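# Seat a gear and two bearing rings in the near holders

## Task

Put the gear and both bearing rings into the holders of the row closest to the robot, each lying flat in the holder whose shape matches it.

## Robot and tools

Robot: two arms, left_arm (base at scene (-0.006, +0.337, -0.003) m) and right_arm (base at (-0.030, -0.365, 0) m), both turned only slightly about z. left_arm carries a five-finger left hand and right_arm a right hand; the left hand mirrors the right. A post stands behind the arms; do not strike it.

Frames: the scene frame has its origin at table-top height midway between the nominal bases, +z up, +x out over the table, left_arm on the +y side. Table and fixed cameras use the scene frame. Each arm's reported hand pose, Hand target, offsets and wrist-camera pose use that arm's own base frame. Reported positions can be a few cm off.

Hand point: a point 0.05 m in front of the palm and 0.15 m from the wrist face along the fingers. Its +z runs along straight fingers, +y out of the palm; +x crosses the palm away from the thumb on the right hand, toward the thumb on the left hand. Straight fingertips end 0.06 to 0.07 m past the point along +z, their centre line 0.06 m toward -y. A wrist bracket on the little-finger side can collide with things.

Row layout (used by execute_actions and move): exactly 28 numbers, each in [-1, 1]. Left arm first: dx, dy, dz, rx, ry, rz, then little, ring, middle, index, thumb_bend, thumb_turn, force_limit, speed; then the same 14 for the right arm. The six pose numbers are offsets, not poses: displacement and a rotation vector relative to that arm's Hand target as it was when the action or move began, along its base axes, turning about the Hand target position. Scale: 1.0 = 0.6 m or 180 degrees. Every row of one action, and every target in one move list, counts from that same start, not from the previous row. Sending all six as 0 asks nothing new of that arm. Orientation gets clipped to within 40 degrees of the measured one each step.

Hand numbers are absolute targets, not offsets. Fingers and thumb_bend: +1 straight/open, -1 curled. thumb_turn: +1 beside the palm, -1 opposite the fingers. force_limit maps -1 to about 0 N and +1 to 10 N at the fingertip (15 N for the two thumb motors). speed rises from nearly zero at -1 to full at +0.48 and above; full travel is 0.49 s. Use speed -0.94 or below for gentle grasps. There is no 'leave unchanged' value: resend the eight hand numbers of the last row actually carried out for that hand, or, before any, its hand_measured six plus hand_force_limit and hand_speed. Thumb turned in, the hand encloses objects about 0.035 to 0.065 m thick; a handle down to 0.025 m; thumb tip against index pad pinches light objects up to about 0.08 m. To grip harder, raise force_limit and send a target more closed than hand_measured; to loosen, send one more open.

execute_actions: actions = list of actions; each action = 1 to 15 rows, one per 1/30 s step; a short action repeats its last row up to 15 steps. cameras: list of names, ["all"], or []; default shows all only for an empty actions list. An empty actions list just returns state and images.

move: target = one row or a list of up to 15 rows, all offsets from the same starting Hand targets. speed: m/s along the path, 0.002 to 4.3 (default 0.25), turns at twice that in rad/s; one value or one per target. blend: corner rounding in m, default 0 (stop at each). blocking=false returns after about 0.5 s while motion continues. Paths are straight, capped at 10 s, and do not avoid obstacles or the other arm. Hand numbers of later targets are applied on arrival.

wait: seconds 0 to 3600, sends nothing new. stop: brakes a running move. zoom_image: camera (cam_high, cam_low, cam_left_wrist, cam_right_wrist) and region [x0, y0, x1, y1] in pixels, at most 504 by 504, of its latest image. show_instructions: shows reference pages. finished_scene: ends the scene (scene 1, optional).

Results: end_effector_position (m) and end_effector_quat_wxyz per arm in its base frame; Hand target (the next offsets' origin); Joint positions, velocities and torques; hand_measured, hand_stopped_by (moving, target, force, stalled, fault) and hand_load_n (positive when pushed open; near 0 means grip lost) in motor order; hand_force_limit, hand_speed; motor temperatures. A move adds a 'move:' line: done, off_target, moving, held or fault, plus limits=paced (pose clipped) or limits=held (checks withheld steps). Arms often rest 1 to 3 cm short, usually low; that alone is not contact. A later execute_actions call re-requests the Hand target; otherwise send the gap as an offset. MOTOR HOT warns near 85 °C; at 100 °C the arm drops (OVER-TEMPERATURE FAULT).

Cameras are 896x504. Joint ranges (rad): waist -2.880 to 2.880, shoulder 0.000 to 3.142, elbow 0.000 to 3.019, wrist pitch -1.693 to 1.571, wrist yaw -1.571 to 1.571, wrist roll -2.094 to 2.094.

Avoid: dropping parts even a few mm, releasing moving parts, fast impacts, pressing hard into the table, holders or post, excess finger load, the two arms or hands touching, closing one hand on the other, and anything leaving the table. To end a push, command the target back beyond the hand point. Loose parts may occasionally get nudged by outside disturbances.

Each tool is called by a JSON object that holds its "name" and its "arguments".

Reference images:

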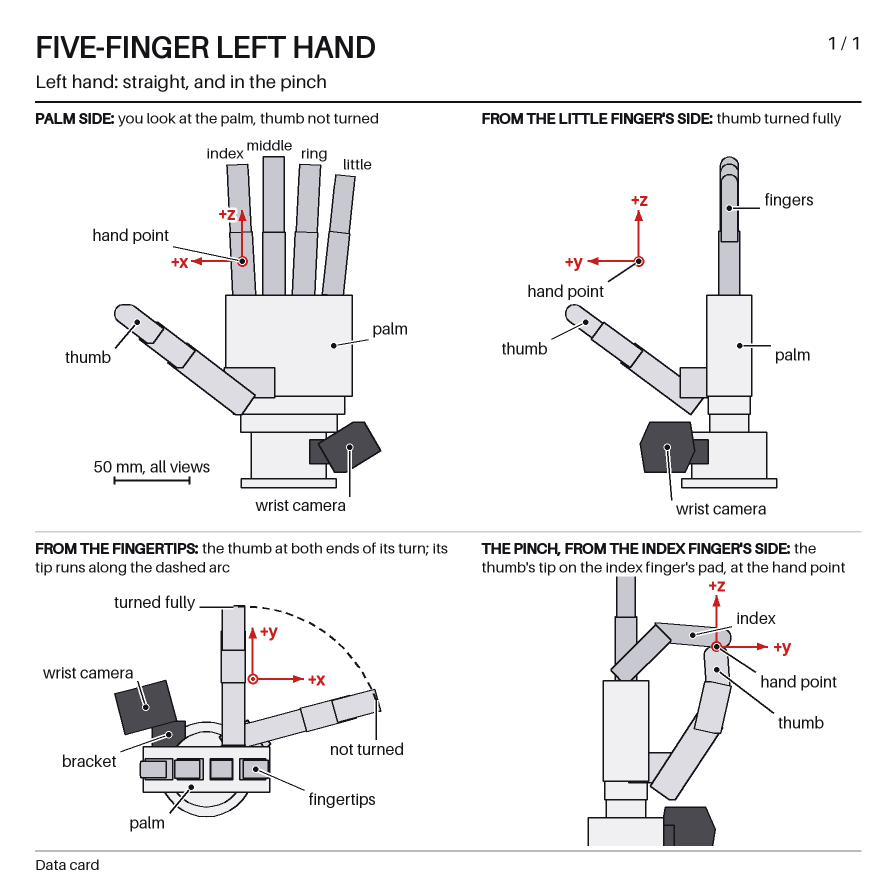

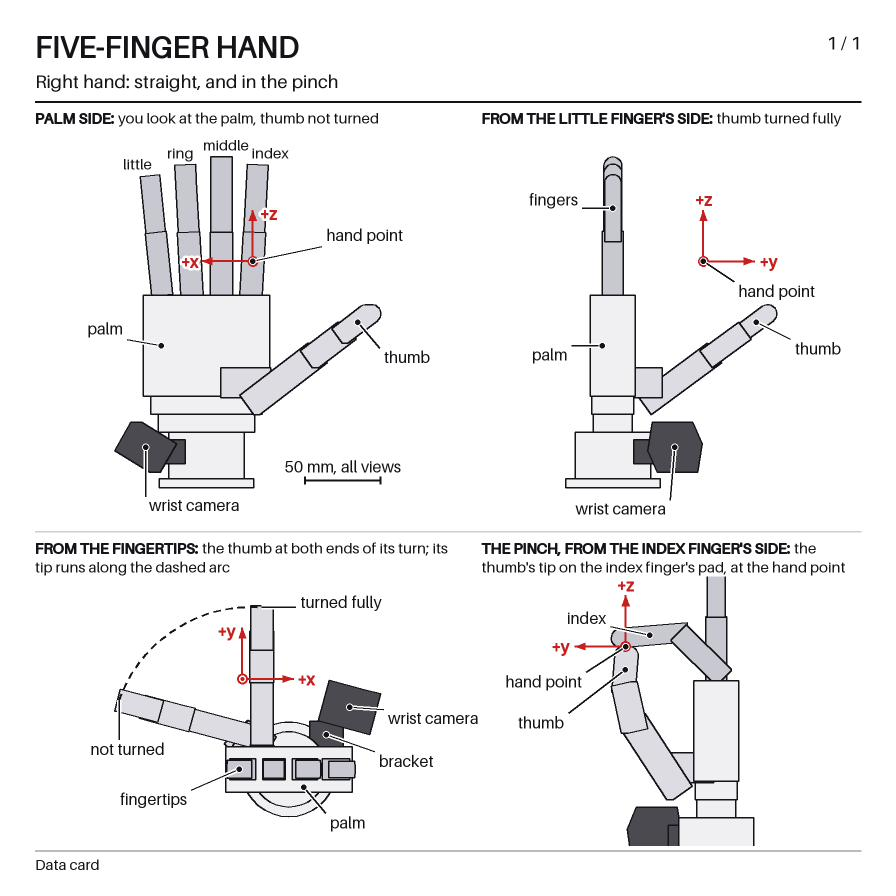

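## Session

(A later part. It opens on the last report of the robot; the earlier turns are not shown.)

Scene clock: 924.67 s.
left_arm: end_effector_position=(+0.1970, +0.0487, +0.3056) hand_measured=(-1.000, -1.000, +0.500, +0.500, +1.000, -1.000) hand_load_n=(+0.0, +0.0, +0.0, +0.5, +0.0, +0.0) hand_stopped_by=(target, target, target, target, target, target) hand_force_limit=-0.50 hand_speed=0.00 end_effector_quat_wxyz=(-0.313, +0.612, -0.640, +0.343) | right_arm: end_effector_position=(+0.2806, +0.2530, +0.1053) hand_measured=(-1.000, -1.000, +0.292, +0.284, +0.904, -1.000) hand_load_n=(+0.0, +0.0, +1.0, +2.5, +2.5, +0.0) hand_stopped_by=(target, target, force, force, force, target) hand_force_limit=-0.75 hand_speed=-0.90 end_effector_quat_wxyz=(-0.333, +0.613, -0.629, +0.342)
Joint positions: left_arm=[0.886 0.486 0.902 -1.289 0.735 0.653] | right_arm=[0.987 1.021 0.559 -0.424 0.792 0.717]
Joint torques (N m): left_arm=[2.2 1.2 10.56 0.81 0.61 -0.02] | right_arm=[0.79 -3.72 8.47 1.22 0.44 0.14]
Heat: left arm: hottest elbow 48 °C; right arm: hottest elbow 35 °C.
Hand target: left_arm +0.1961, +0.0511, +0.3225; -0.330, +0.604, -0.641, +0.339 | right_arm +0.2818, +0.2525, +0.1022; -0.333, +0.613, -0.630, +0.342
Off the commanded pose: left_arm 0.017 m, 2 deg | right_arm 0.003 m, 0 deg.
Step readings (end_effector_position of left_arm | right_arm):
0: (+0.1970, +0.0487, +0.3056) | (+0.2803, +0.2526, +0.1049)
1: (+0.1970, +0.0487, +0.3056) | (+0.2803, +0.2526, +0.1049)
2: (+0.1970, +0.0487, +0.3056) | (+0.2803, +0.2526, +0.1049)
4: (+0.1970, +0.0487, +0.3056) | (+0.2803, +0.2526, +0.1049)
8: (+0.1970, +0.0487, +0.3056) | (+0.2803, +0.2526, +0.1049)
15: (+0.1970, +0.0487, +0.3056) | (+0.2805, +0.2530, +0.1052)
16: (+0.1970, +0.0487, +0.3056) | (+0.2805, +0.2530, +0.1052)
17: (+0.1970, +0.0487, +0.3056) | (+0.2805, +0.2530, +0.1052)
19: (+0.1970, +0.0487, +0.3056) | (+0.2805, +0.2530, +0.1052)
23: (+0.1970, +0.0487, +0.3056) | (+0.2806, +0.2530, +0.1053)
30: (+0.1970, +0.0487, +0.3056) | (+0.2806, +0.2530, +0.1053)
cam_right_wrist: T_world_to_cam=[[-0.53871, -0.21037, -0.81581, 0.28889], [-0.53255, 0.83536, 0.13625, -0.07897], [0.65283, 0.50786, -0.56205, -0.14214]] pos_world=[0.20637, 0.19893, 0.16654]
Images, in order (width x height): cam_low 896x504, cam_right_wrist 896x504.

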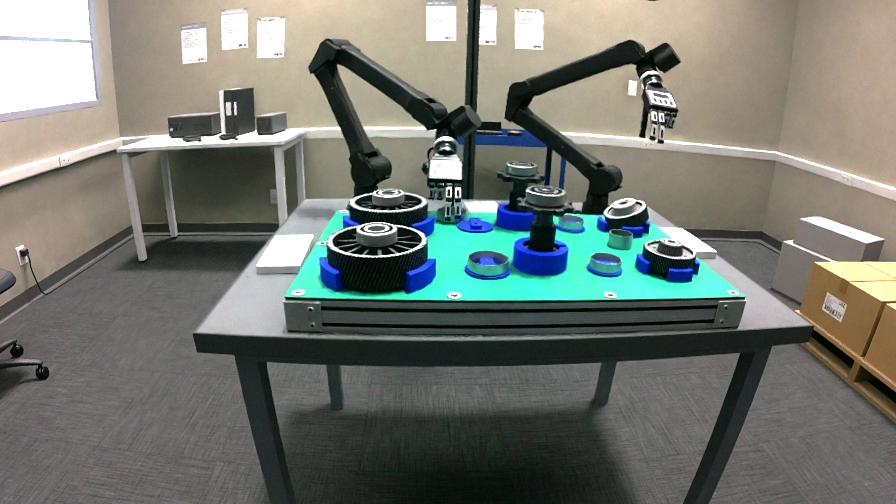

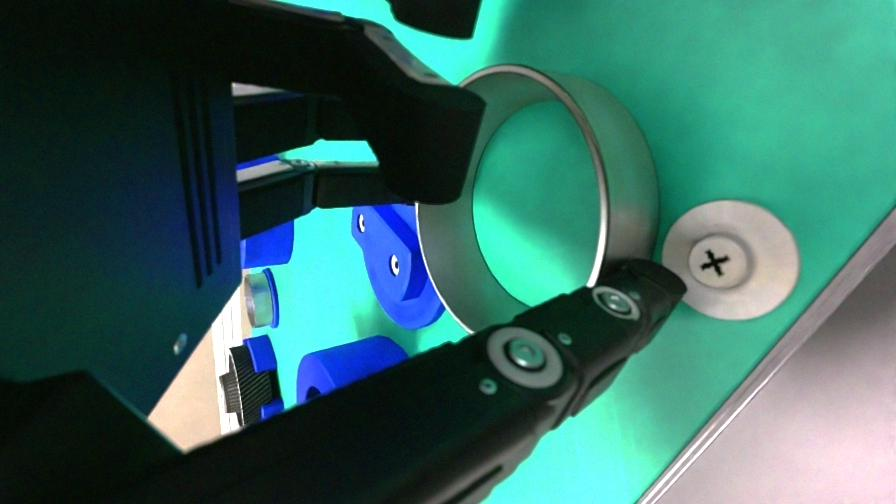

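{"name": "execute_actions", "arguments": {"actions": [[[0,0,0,0,0,0,-1,-1,0.5,0.5,1,-1,-0.5,0,0,0,0,0,0,0,-1,-1,0.0,0.0,0.6,-1,-0.4,-0.94]],[[0,0,0,0,0,0,-1,-1,0.5,0.5,1,-1,-0.5,0,0,0,0,0,0,0,-1,-1,-0.1,-0.05,0.5,-1,-0.1,-0.94]]], "cameras": ["cam_right_wrist","cam_low"]}}

{"name": "zoom_image", "arguments": {"camera": "cam_low", "region": [420, 180, 500, 240]}}

Scene clock: 927.47 s.
left_arm: end_effector_position=(+0.1970, +0.0487, +0.3056) hand_measured=(-1.000, -1.000, +0.500, +0.500, +1.000, -1.000) hand_load_n=(+0.0, +0.5, +0.0, +0.0, +0.0, +0.0) hand_stopped_by=(target, target, target, target, target, target) hand_force_limit=-0.50 hand_speed=0.00 end_effector_quat_wxyz=(-0.313, +0.612, -0.640, +0.343) | right_arm: end_effector_position=(+0.2806, +0.2531, +0.1053) hand_measured=(-1.000, -1.000, +0.274, +0.264, +0.900, -1.000) hand_load_n=(+0.0, +0.0, +3.5, +5.5, +7.0, +0.0) hand_stopped_by=(target, target, force, force, force, target) hand_force_limit=-0.10 hand_speed=-0.94 end_effector_quat_wxyz=(-0.333, +0.613, -0.629, +0.342)
Joint positions: left_arm=[0.886 0.486 0.902 -1.289 0.735 0.653] | right_arm=[0.987 1.021 0.559 -0.424 0.792 0.717]
Joint torques (N m): left_arm=[1.44 1.26 10.58 1.01 0.58 0.08] | right_arm=[1.14 -3.84 8.54 1.16 0.42 0.14]
Heat: left arm: hottest elbow 48 °C; right arm: hottest elbow 35 °C.
Hand target: left_arm +0.1961, +0.0511, +0.3225; -0.330, +0.604, -0.641, +0.339 | right_arm +0.2818, +0.2524, +0.1022; -0.333, +0.613, -0.630, +0.342
Off the commanded pose: left_arm 0.017 m, 2 deg | right_arm 0.003 m, 0 deg.
Step readings (end_effector_position of left_arm | right_arm):
0: (+0.1970, +0.0487, +0.3056) | (+0.2806, +0.2530, +0.1053)
1: (+0.1970, +0.0487, +0.3056) | (+0.2806, +0.2530, +0.1053)
2: (+0.1970, +0.0487, +0.3056) | (+0.2806, +0.2530, +0.1053)
4: (+0.1970, +0.0487, +0.3056) | (+0.2806, +0.2530, +0.1053)
8: (+0.1970, +0.0487, +0.3056) | (+0.2806, +0.2530, +0.1053)
15: (+0.1970, +0.0487, +0.3056) | (+0.2806, +0.2530, +0.1053)
16: (+0.1970, +0.0487, +0.3056) | (+0.2806, +0.2530, +0.1053)
17: (+0.1970, +0.0487, +0.3056) | (+0.2806, +0.2530, +0.1053)
19: (+0.1970, +0.0487, +0.3056) | (+0.2806, +0.2530, +0.1053)
23: (+0.1970, +0.0487, +0.3056) | (+0.2806, +0.2531, +0.1053)
30: (+0.1970, +0.0487, +0.3056) | (+0.2806, +0.2531, +0.1053)
cam_right_wrist: T_world_to_cam=[[-0.53854, -0.21013, -0.81597, 0.28897], [-0.53255, 0.83534, 0.13636, -0.07894], [0.65296, 0.50798, -0.56178, -0.14225]] pos_world=[0.20647, 0.19893, 0.16664]
Images, in order (width x height): cam_low 896x504, cam_right_wrist 896x504.

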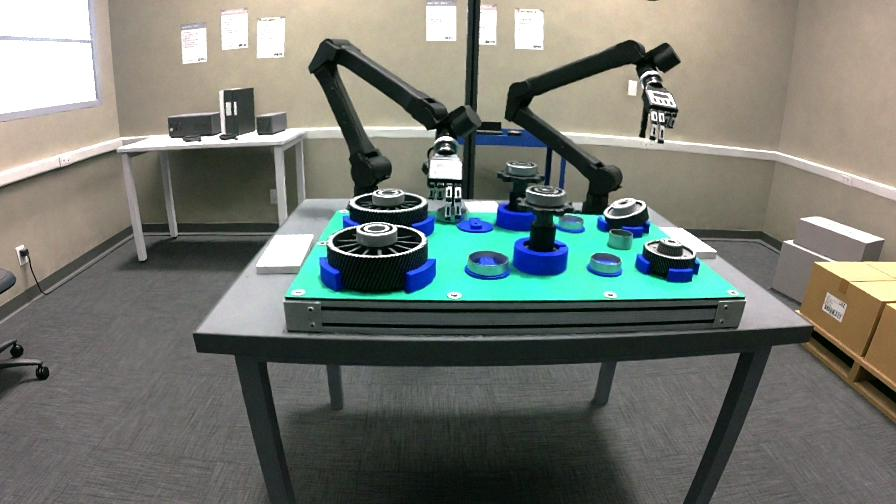

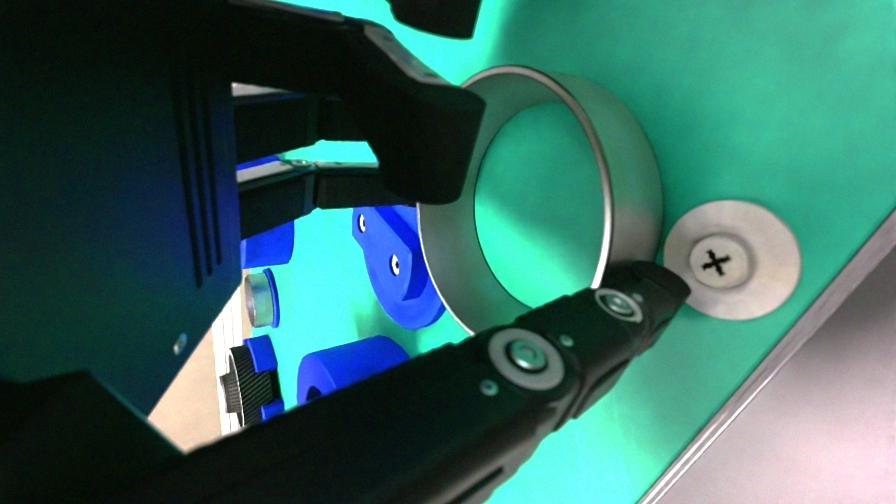

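Scaled by 6.300.

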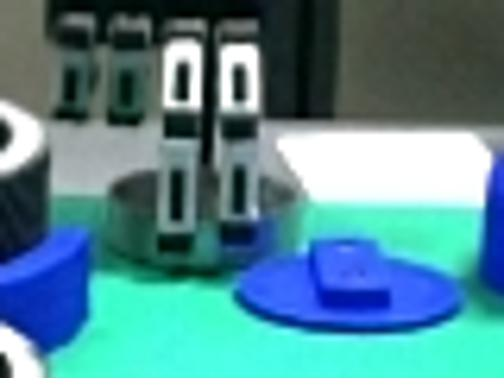

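{"name": "execute_actions", "arguments": {"actions": [[[0,0,0,0,0,0,-1,-1,0.5,0.5,1,-1,-0.5,0,0,0,0,0,0,0,-1,-1,-0.15,-0.05,0.5,-1,0.0,-0.94]]]}}

Scene clock: 929.57 s.
left_arm: end_effector_position=(+0.1970, +0.0487, +0.3056) hand_measured=(-1.000, -1.000, +0.500, +0.500, +1.000, -1.000) hand_load_n=(+0.0, +0.0, +0.0, +0.0, +0.0, +0.0) hand_stopped_by=(target, target, target, target, target, target) hand_force_limit=-0.50 hand_speed=0.00 end_effector_quat_wxyz=(-0.313, +0.612, -0.640, +0.343) | right_arm: end_effector_position=(+0.2806, +0.2531, +0.1053) hand_measured=(-1.000, -1.000, +0.264, +0.264, +0.902, -1.000) hand_load_n=(+0.0, +0.0, +5.5, +4.0, +8.0, +0.0) hand_stopped_by=(target, target, force, force, force, target) hand_force_limit=0.00 hand_speed=-0.94 end_effector_quat_wxyz=(-0.333, +0.613, -0.629, +0.342)
Joint positions: left_arm=[0.886 0.486 0.902 -1.289 0.735 0.653] | right_arm=[0.987 1.021 0.559 -0.424 0.792 0.717]
Joint torques (N m): left_arm=[1.32 0.03 10.66 0.92 0.66 0.02] | right_arm=[0.67 -3.31 8.72 1.26 0.44 0.13]
Heat: left arm: hottest elbow 48 °C; right arm: hottest elbow 35 °C.
Hand target: left_arm +0.1961, +0.0511, +0.3225; -0.330, +0.604, -0.641, +0.339 | right_arm +0.2818, +0.2524, +0.1022; -0.333, +0.613, -0.630, +0.342
Off the commanded pose: left_arm 0.017 m, 2 deg | right_arm 0.003 m, 0 deg.
Step readings (end_effector_position of left_arm | right_arm):
0: (+0.1970, +0.0487, +0.3056) | (+0.2806, +0.2531, +0.1053)
1: (+0.1970, +0.0487, +0.3056) | (+0.2806, +0.2531, +0.1053)
2: (+0.1970, +0.0487, +0.3056) | (+0.2806, +0.2531, +0.1053)
4: (+0.1970, +0.0487, +0.3056) | (+0.2806, +0.2531, +0.1053)
8: (+0.1970, +0.0487, +0.3056) | (+0.2806, +0.2531, +0.1053)
15: (+0.1970, +0.0487, +0.3056) | (+0.2806, +0.2531, +0.1053)

{"name": "execute_actions", "arguments": {"actions": [[[0,0,0,0,0,0,-1,-1,0.5,0.5,1,-1,-0.5,0,0,0,0.01,0.0034,-0.00375,0,-1,-1,-0.15,-0.05,0.5,-1,0.0,-0.94],[0,0,0,0,0,0,-1,-1,0.5,0.5,1,-1,-0.5,0,0,0,0.02,0.0068,-0.0075,0,-1,-1,-0.15,-0.05,0.5,-1,0.0,-0.94],[0,0,0,0,0,0,-1,-1,0.5,0.5,1,-1,-0.5,0,0,0,0.03,0.0102,-0.01125,0,-1,-1,-0.15,-0.05,0.5,-1,0.0,-0.94],[0,0,0,0,0,0,-1,-1,0.5,0.5,1,-1,-0.5,0,0,0,0.04,0.0136,-0.015,0,-1,-1,-0.15,-0.05,0.5,-1,0.0,-0.94],[0,0,0,0,0,0,-1,-1,0.5,0.5,1,-1,-0.5,0,0,0,0.05,0.017,-0.01875,0,-1,-1,-0.15,-0.05,0.5,-1,0.0,-0.94],[0,0,0,0,0,0,-1,-1,0.5,0.5,1,-1,-0.5,0,0,0,0.06,0.0204,-0.0225,0,-1,-1,-0.15,-0.05,0.5,-1,0.0,-0.94],[0,0,0,0,0,0,-1,-1,0.5,0.5,1,-1,-0.5,0,0,0,0.07,0.0237,-0.02625,0,-1,-1,-0.15,-0.05,0.5,-1,0.0,-0.94],[0,0,0,0,0,0,-1,-1,0.5,0.5,1,-1,-0.5,0,0,0,0.08,0.0271,-0.03,0,-1,-1,-0.15,-0.05,0.5,-1,0.0,-0.94]]], "cameras": ["cam_right_wrist","cam_low"]}}

{"name": "zoom_image", "arguments": {"camera": "cam_low", "region": [420, 180, 500, 240]}}

Scene clock: 933.83 s.
left_arm: end_effector_position=(+0.1970, +0.0487, +0.3056) hand_measured=(-1.000, -1.000, +0.500, +0.500, +1.000, -1.000) hand_load_n=(+0.0, +0.0, +0.0, +0.0, -0.5, +0.0) hand_stopped_by=(target, target, target, target, target, target) hand_force_limit=-0.50 hand_speed=0.00 end_effector_quat_wxyz=(-0.313, +0.612, -0.640, +0.343) | right_arm: end_effector_position=(+0.2808, +0.2470, +0.1438) hand_measured=(-1.000, -1.000, +0.264, +0.264, +0.902, -1.000) hand_load_n=(+0.0, +0.0, +5.0, +3.0, +8.5, +0.5) hand_stopped_by=(target, target, force, force, force, target) hand_force_limit=0.00 hand_speed=-0.94 end_effector_quat_wxyz=(-0.380, +0.582, -0.632, +0.343)
Joint positions: left_arm=[0.886 0.486 0.902 -1.289 0.735 0.653] | right_arm=[0.991 0.897 0.548 -0.424 0.82 0.71]
Joint torques (N m): left_arm=[2.14 0.97 10.7 0.7 0.6 0.11] | right_arm=[1.55 -3.19 10.44 1.33 0.73 0.1]
Heat: left arm: hottest elbow 48 °C; right arm: hottest elbow 35 °C.
Hand target: left_arm +0.1961, +0.0511, +0.3225; -0.330, +0.604, -0.641, +0.339 | right_arm +0.2817, +0.2523, +0.1501; -0.387, +0.582, -0.628, +0.343
Off the commanded pose: left_arm 0.017 m, 2 deg | right_arm 0.008 m, 1 deg.
Step readings (end_effector_position of left_arm | right_arm):
0: (+0.1970, +0.0487, +0.3056) | (+0.2806, +0.2531, +0.1053)
1: (+0.1970, +0.0487, +0.3056) | (+0.2807, +0.2531, +0.1054)
2: (+0.1970, +0.0487, +0.3056) | (+0.2808, +0.2530, +0.1059)
4: (+0.1970, +0.0487, +0.3056) | (+0.2805, +0.2517, +0.1077)
8: (+0.1970, +0.0487, +0.3056) | (+0.2812, +0.2476, +0.1234)
15: (+0.1970, +0.0487, +0.3056) | (+0.2809, +0.2469, +0.1441)
cam_right_wrist: T_world_to_cam=[[-0.47364, -0.13946, -0.8696, 0.29112], [-0.5349, 0.82996, 0.15824, -0.08016], [0.69967, 0.54011, -0.4677, -0.15222]] pos_world=[0.20152, 0.18934, 0.19465]
Images, in order (width x height): cam_low 896x504, cam_right_wrist 896x504.

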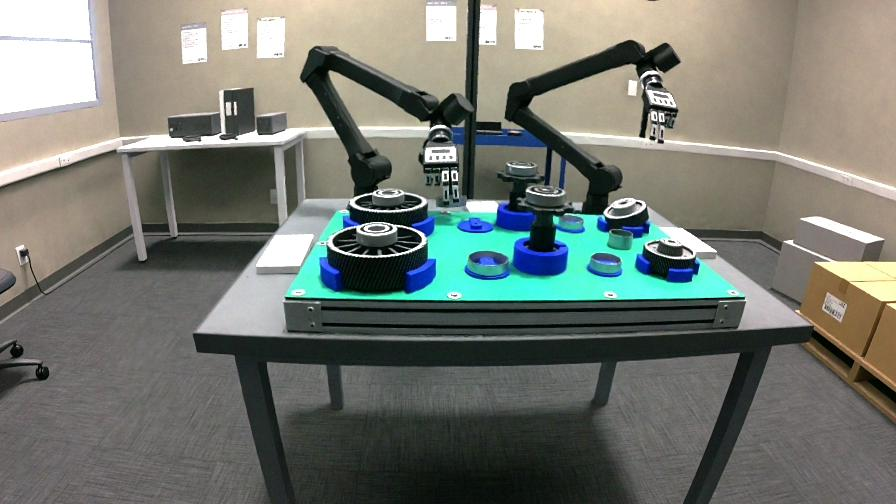

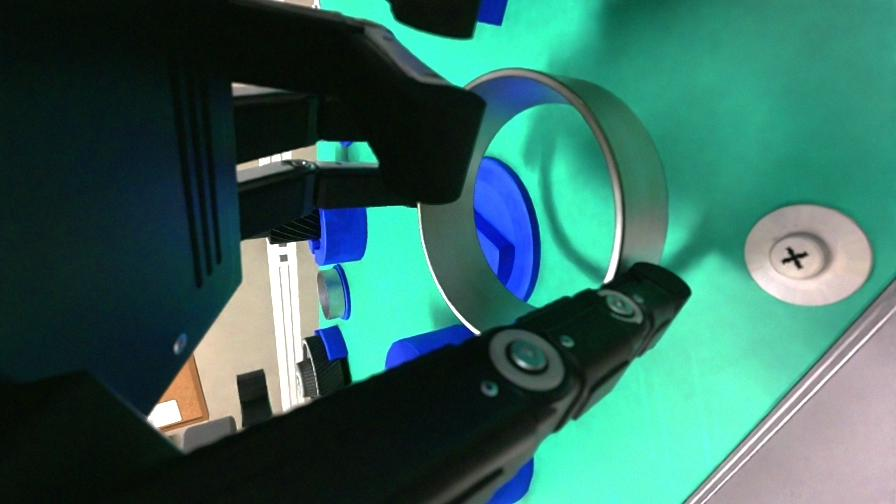

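Scaled by 6.300.

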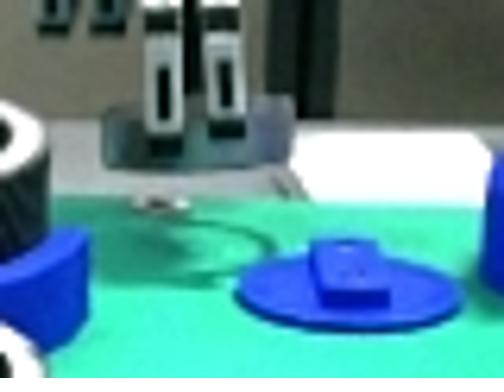

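{"name": "move", "arguments": {"target": [[0,0,0,0,0,0,-1,-1,0.5,0.5,1,-1,-0.5,0,0.02,0.015,0.06,-0.01,0.01,0,-1,-1,-0.15,-0.05,0.5,-1,0.0,-0.94],[0,0,0,0,0,0,-1,-1,0.5,0.5,1,-1,-0.5,0,0.1045,0.08,0.042,-0.0271,0.03,0,-1,-1,-0.15,-0.05,0.5,-1,0.0,-0.94],[0,0,0,0,0,0,-1,-1,0.5,0.5,1,-1,-0.5,0,0.1045,0.08,-0.018,-0.0271,0.03,0,-1,-1,-0.15,-0.05,0.5,-1,0.0,-0.94]], "speed": 0.08, "blend": [0.02,0.01,0], "cameras": ["all"]}}

{"name": "zoom_image", "arguments": {"camera": "cam_low", "region": [430, 180, 530, 250]}}

{"name": "zoom_image", "arguments": {"camera": "cam_right_wrist", "region": [390, 50, 700, 360]}}

Scene clock: 951.67 s.
left_arm: end_effector_position=(+0.1970, +0.0487, +0.3056) hand_measured=(-1.000, -1.000, +0.500, +0.500, +1.000, -1.000) hand_load_n=(+0.0, +0.0, +0.0, +0.0, +0.0, +0.0) hand_stopped_by=(target, target, target, target, target, target) hand_force_limit=-0.50 hand_speed=0.00 end_effector_quat_wxyz=(-0.313, +0.612, -0.640, +0.343) | right_arm: end_effector_position=(+0.3374, +0.2984, +0.1322) hand_measured=(-1.000, -1.000, +0.264, +0.264, +0.902, -1.000) hand_load_n=(+0.0, +0.0, +5.0, +3.5, +8.0, +0.5) hand_stopped_by=(target, target, force, force, force, target) hand_force_limit=0.00 hand_speed=-0.94 end_effector_quat_wxyz=(-0.323, +0.620, -0.629, +0.341)
Joint positions: left_arm=[0.886 0.486 0.902 -1.289 0.735 0.653] | right_arm=[0.918 1.204 0.769 -0.426 0.741 0.647]
Joint torques (N m): left_arm=[1.49 0.97 10.63 0.99 0.56 0.08] | right_arm=[1.14 -7 9.78 1.54 0.52 0.09]
Heat: left arm: hottest elbow 48 °C; right arm: hottest elbow 35 °C.
Hand target: left_arm +0.1961, +0.0511, +0.3225; -0.330, +0.604, -0.641, +0.339 | right_arm +0.3445, +0.3004, +0.1395; -0.333, +0.613, -0.630, +0.342
Off the commanded pose: left_arm 0.017 m, 2 deg | right_arm 0.010 m, 1 deg.
move: done; blend cut to 0.0195 m at target 1
cam_left_wrist: T_world_to_cam=[[0.54691, -0.20453, 0.81183, -0.35113], [-0.57014, -0.80107, 0.18227, 0.09092], [0.61305, -0.56254, -0.55472, 0.19383]] pos_world=[0.12504, 0.11005, 0.376]
cam_right_wrist: T_world_to_cam=[[-0.55345, -0.22412, -0.80216, 0.35832], [-0.53189, 0.83625, 0.13333, -0.09036], [0.64093, 0.50045, -0.58203, -0.1783]] pos_world=[0.26453, 0.2451, 0.1957]

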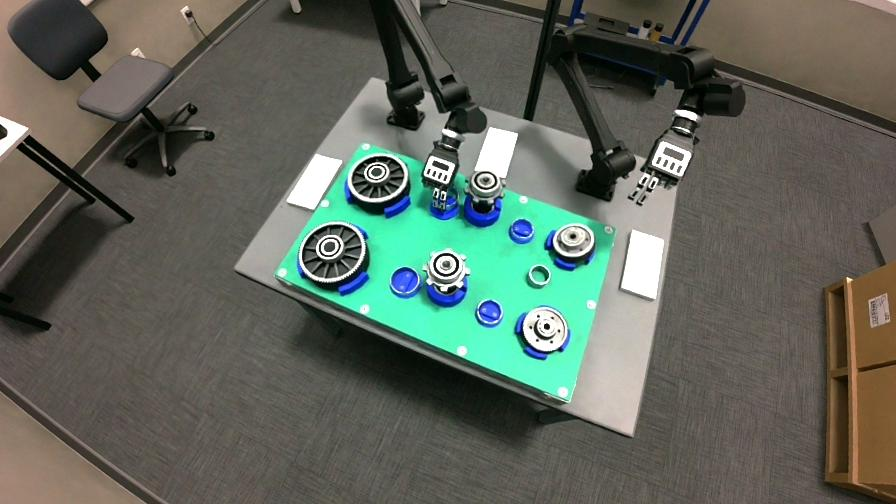

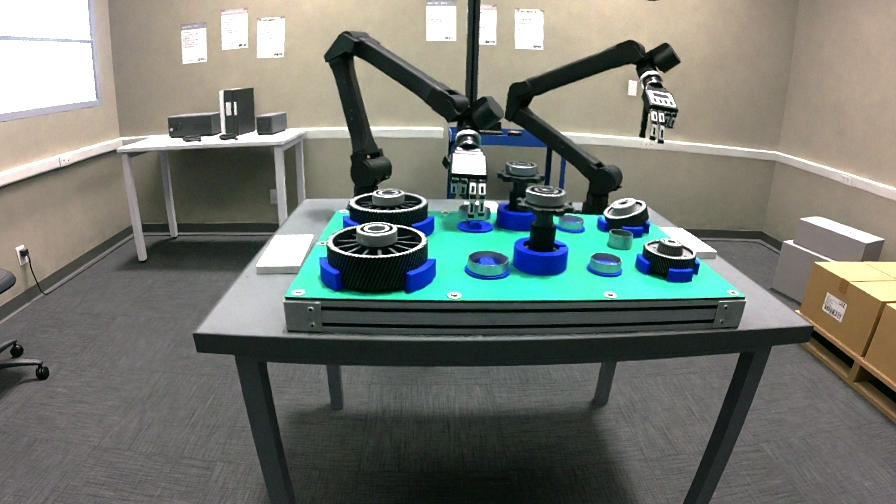

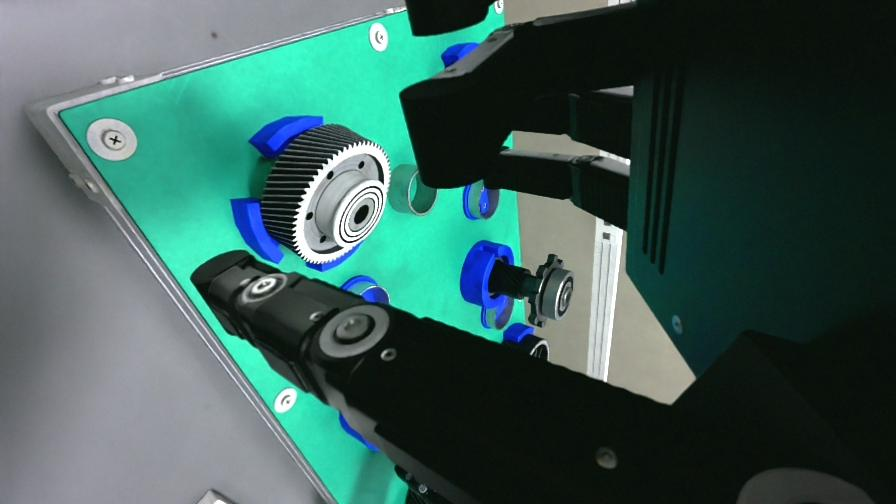

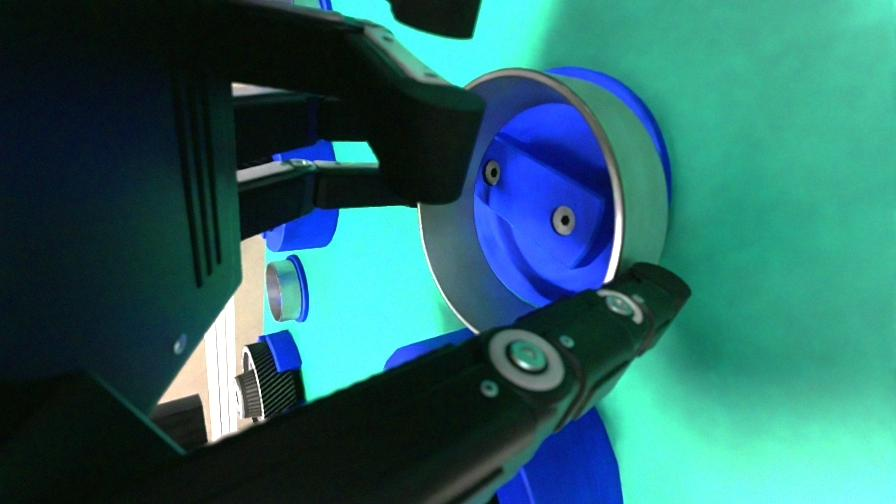

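Scaled by 5.040.

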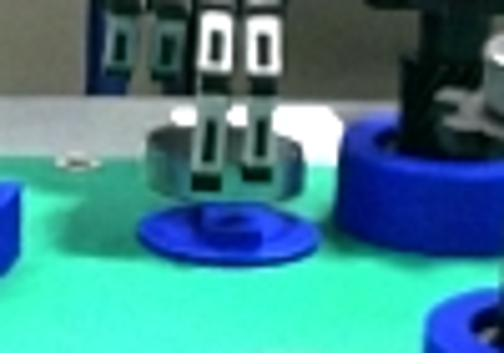

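Scaled by 1.626.

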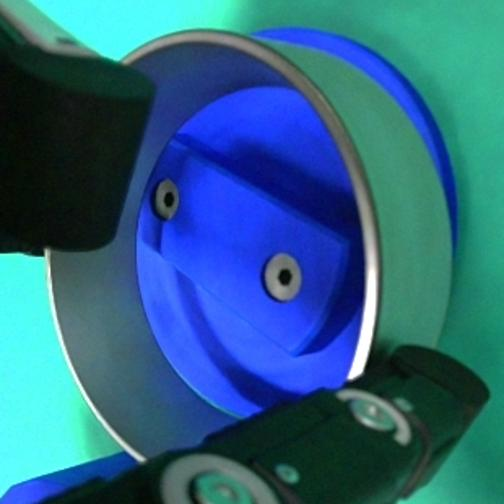

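{"name": "zoom_image", "arguments": {"camera": "cam_high", "region": [410, 160, 480, 230]}}

Scaled by 7.200.

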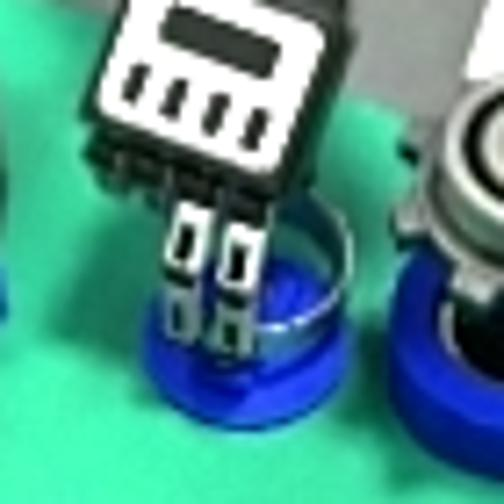

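{"name": "move", "arguments": {"target": [0,0,0,0,0,0,-1,-1,0.5,0.5,1,-1,-0.5,0,0.0083,0.0017,-0.02,0,0,0,-1,-1,-0.15,-0.05,0.5,-1,0.0,-0.94], "speed": 0.04, "cameras": ["cam_high","cam_low","cam_right_wrist"]}}

{"name": "zoom_image", "arguments": {"camera": "cam_low", "region": [430, 180, 530, 250]}}

{"name": "zoom_image", "arguments": {"camera": "cam_right_wrist", "region": [390, 50, 700, 360]}}

{"name": "zoom_image", "arguments": {"camera": "cam_high", "region": [410, 160, 480, 230]}}

Scene clock: 968.27 s.
left_arm: end_effector_position=(+0.1970, +0.0487, +0.3056) hand_measured=(-1.000, -1.000, +0.500, +0.500, +1.000, -1.000) hand_load_n=(+0.0, +0.0, +0.0, +0.0, +0.0, +0.0) hand_stopped_by=(target, target, target, target, target, target) hand_force_limit=-0.50 hand_speed=0.00 end_effector_quat_wxyz=(-0.313, +0.612, -0.640, +0.343) | right_arm: end_effector_position=(+0.3442, +0.3015, +0.1240) hand_measured=(-1.000, -1.000, +0.264, +0.264, +0.902, -1.000) hand_load_n=(+0.0, +0.0, +5.0, +3.0, +8.0, +0.5) hand_stopped_by=(target, target, force, force, force, target) hand_force_limit=0.00 hand_speed=-0.94 end_effector_quat_wxyz=(-0.326, +0.618, -0.630, +0.340)
Joint positions: left_arm=[0.886 0.486 0.902 -1.289 0.735 0.653] | right_arm=[0.908 1.231 0.763 -0.378 0.735 0.638]
Joint torques (N m): left_arm=[1.32 1.26 10.8 0.65 0.62 0.05] | right_arm=[0.67 -7.3 9.02 1.4 0.51 0.11]
Heat: left arm: hottest elbow 48 °C; right arm: hottest elbow 34 °C.
Hand target: left_arm +0.1961, +0.0511, +0.3225; -0.330, +0.604, -0.641, +0.339 | right_arm +0.3494, +0.3014, +0.1274; -0.332, +0.613, -0.630, +0.342
Off the commanded pose: left_arm 0.017 m, 2 deg | right_arm 0.006 m, 1 deg.
move: done
cam_right_wrist: T_world_to_cam=[[-0.54982, -0.21853, -0.80619, 0.35381], [-0.53188, 0.8358, 0.13618, -0.08847], [0.64405, 0.50367, -0.57577, -0.1917]] pos_world=[0.27094, 0.24781, 0.18691]

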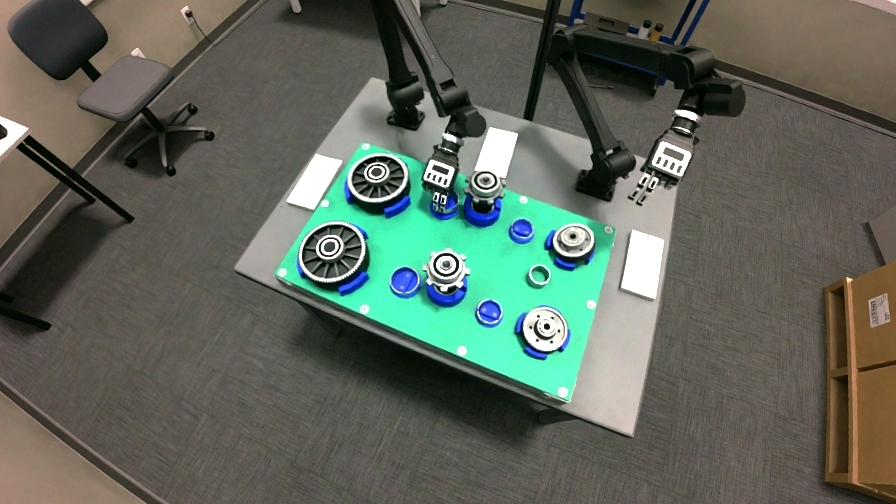

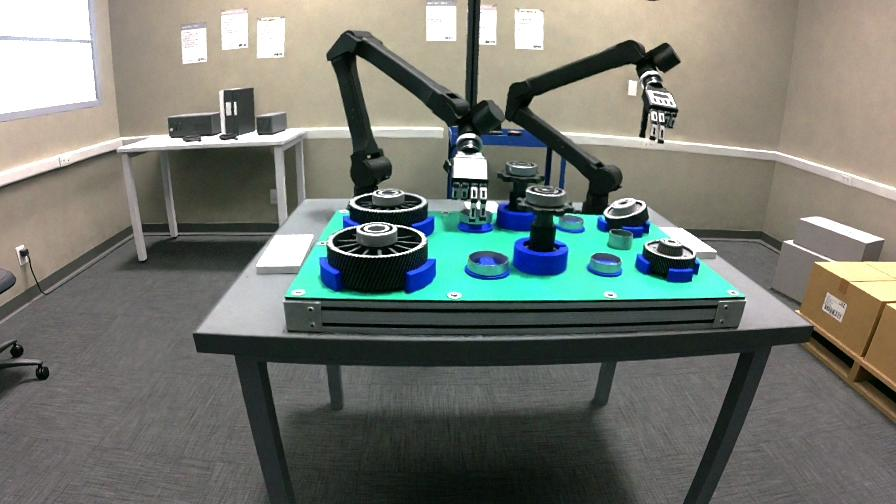

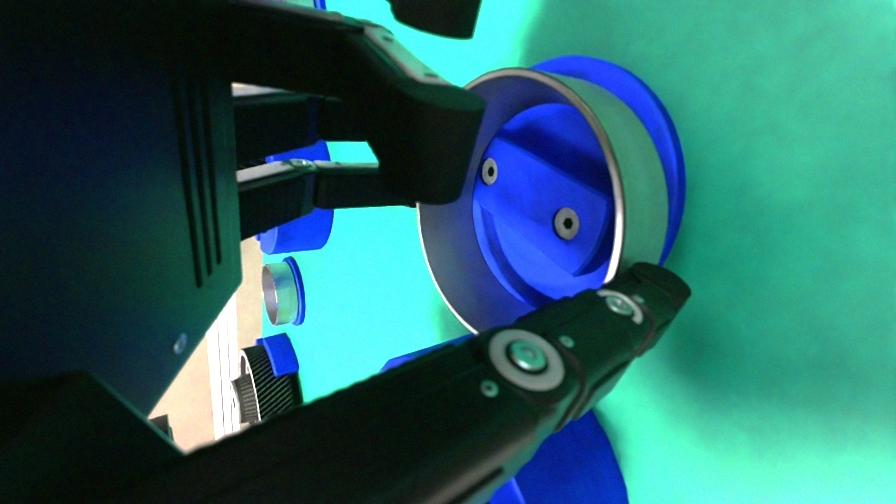

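Scaled by 5.040.

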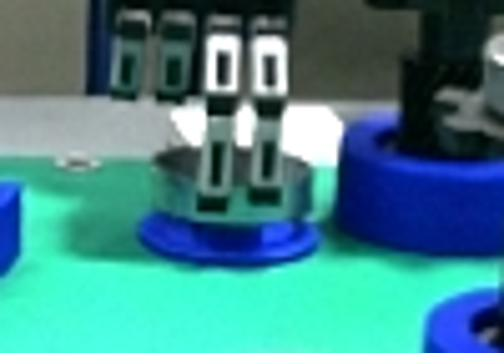

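Scaled by 1.626.

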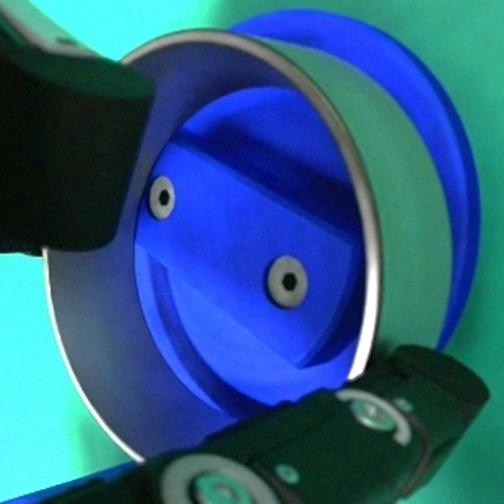

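Scaled by 7.200.

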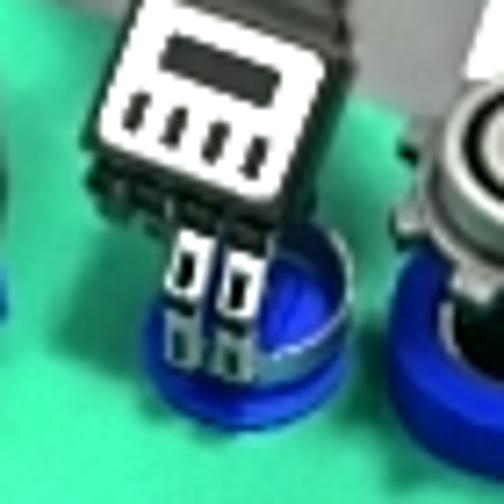

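{"name": "move", "arguments": {"target": [0,0,0,0,0,0,-1,-1,0.5,0.5,1,-1,-0.5,0,0.0097,-0.0018,-0.0083,0,0,0,-1,-1,-0.15,-0.05,0.5,-1,0.0,-0.94], "speed": 0.04, "cameras": ["cam_high","cam_low","cam_right_wrist"]}}

{"name": "zoom_image", "arguments": {"camera": "cam_low", "region": [430, 180, 530, 250]}}

{"name": "zoom_image", "arguments": {"camera": "cam_right_wrist", "region": [390, 50, 700, 360]}}

{"name": "zoom_image", "arguments": {"camera": "cam_high", "region": [410, 160, 480, 230]}}

Scene clock: 986.17 s.
left_arm: end_effector_position=(+0.1970, +0.0487, +0.3056) hand_measured=(-1.000, -1.000, +0.500, +0.500, +1.000, -1.000) hand_load_n=(+0.0, +0.0, +0.0, +0.0, +0.0, +0.0) hand_stopped_by=(target, target, target, target, target, target) hand_force_limit=-0.50 hand_speed=0.00 end_effector_quat_wxyz=(-0.313, +0.612, -0.640, +0.343) | right_arm: end_effector_position=(+0.3507, +0.3004, +0.1202) hand_measured=(-1.000, -1.000, +0.264, +0.264, +0.902, -1.000) hand_load_n=(+0.0, +0.0, +5.0, +3.5, +8.0, +1.0) hand_stopped_by=(target, target, force, force, force, target) hand_force_limit=0.00 hand_speed=-0.94 end_effector_quat_wxyz=(-0.327, +0.616, -0.630, +0.340)
Joint positions: left_arm=[0.886 0.486 0.902 -1.289 0.735 0.653] | right_arm=[0.892 1.244 0.759 -0.349 0.725 0.623]
Joint torques (N m): left_arm=[1.26 1.14 11.02 0.84 0.59 0.01] | right_arm=[0.85 -6.95 8.9 1.48 0.47 0.11]
Heat: left arm: hottest elbow 48 °C; right arm: hottest elbow 34 °C.
Hand target: left_arm +0.1961, +0.0511, +0.3225; -0.330, +0.604, -0.641, +0.339 | right_arm +0.3552, +0.3002, +0.1223; -0.332, +0.613, -0.630, +0.342
Off the commanded pose: left_arm 0.017 m, 2 deg | right_arm 0.005 m, 1 deg.
move: done
cam_right_wrist: T_world_to_cam=[[-0.54844, -0.21564, -0.80791, 0.35285], [-0.53081, 0.83633, 0.13711, -0.08414], [0.64611, 0.50404, -0.57314, -0.19871]] pos_world=[0.27724, 0.24661, 0.18272]

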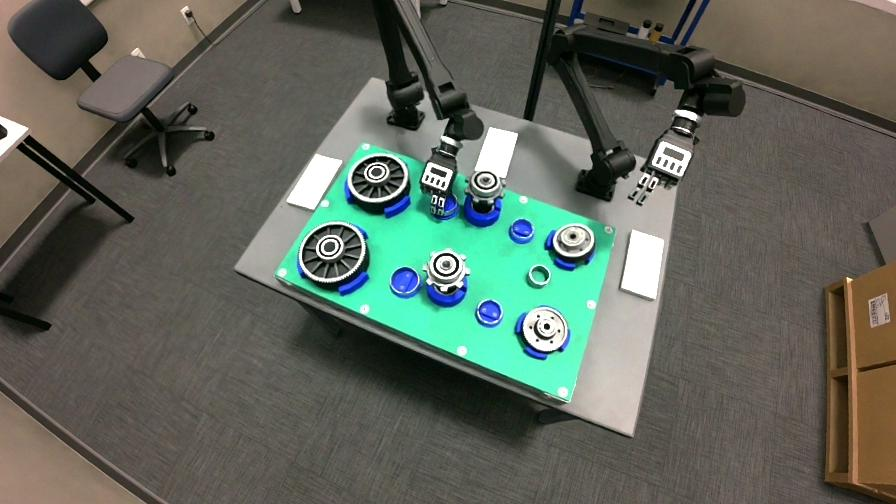

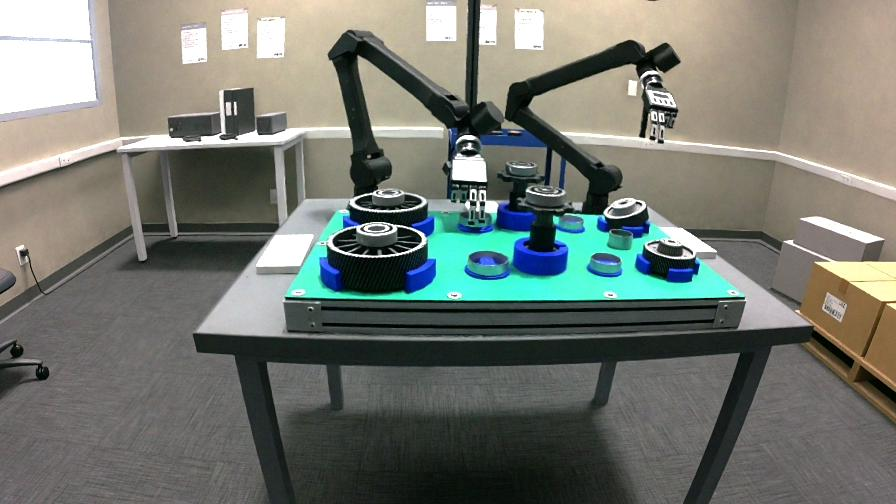

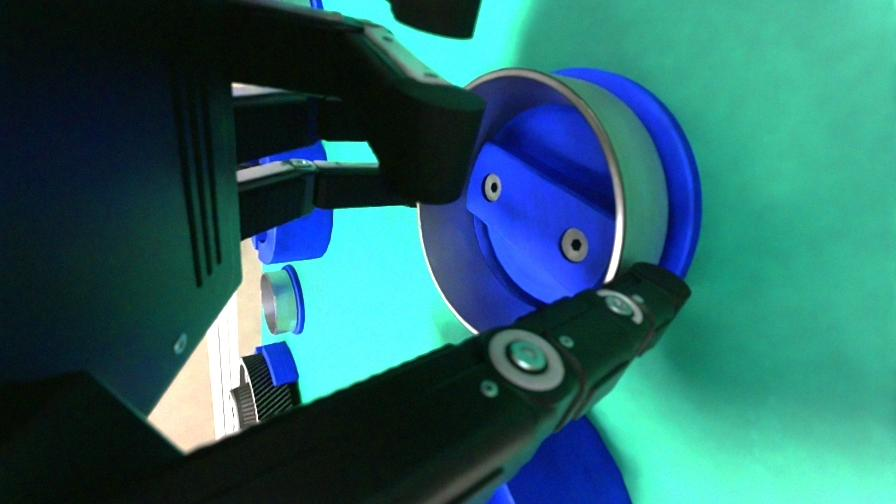

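Scaled by 5.040.

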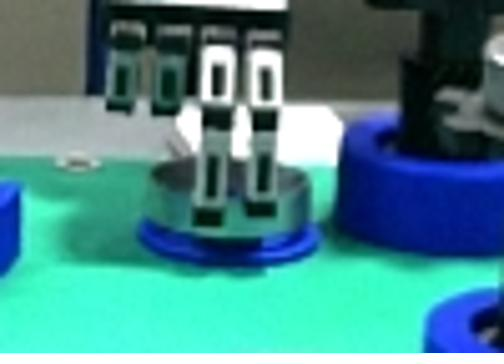

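Scaled by 1.626.

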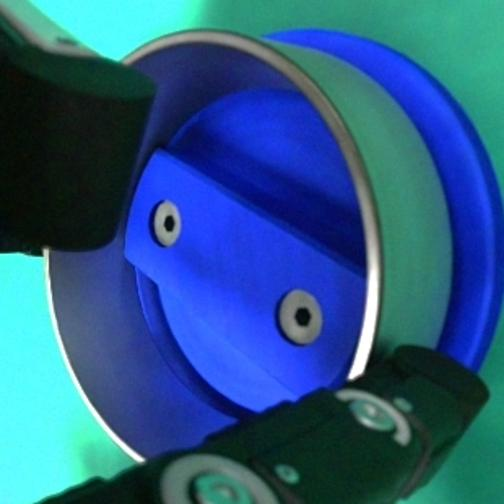

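Scaled by 7.200.

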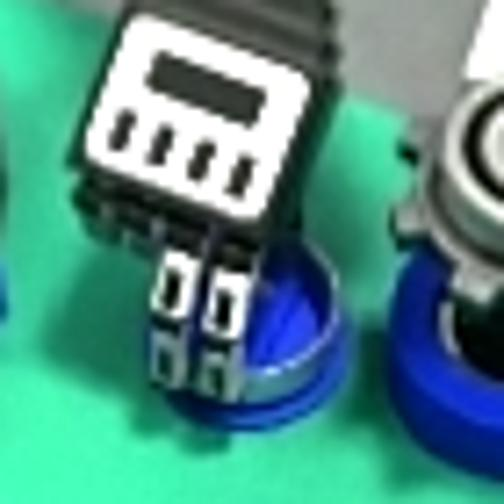

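{"name": "zoom_image", "arguments": {"camera": "cam_right_wrist", "region": [450, 60, 650, 210]}}

{"name": "zoom_image", "arguments": {"camera": "cam_right_wrist", "region": [450, 190, 650, 340]}}

Scaled by 2.520.

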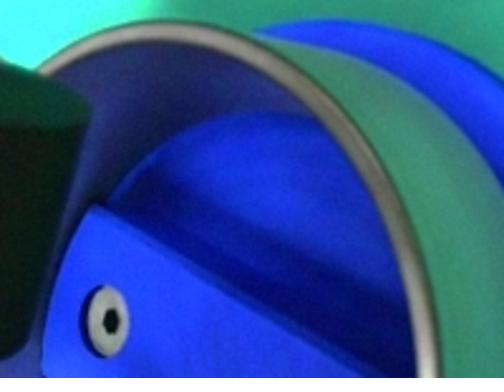

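Scaled by 2.520.

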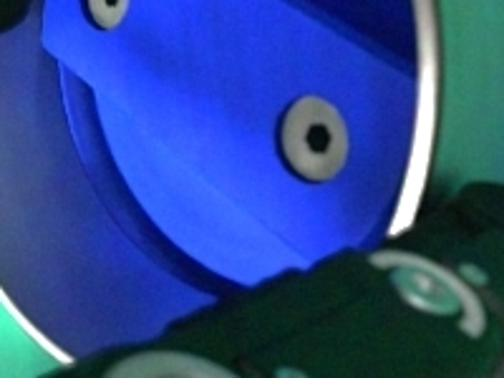

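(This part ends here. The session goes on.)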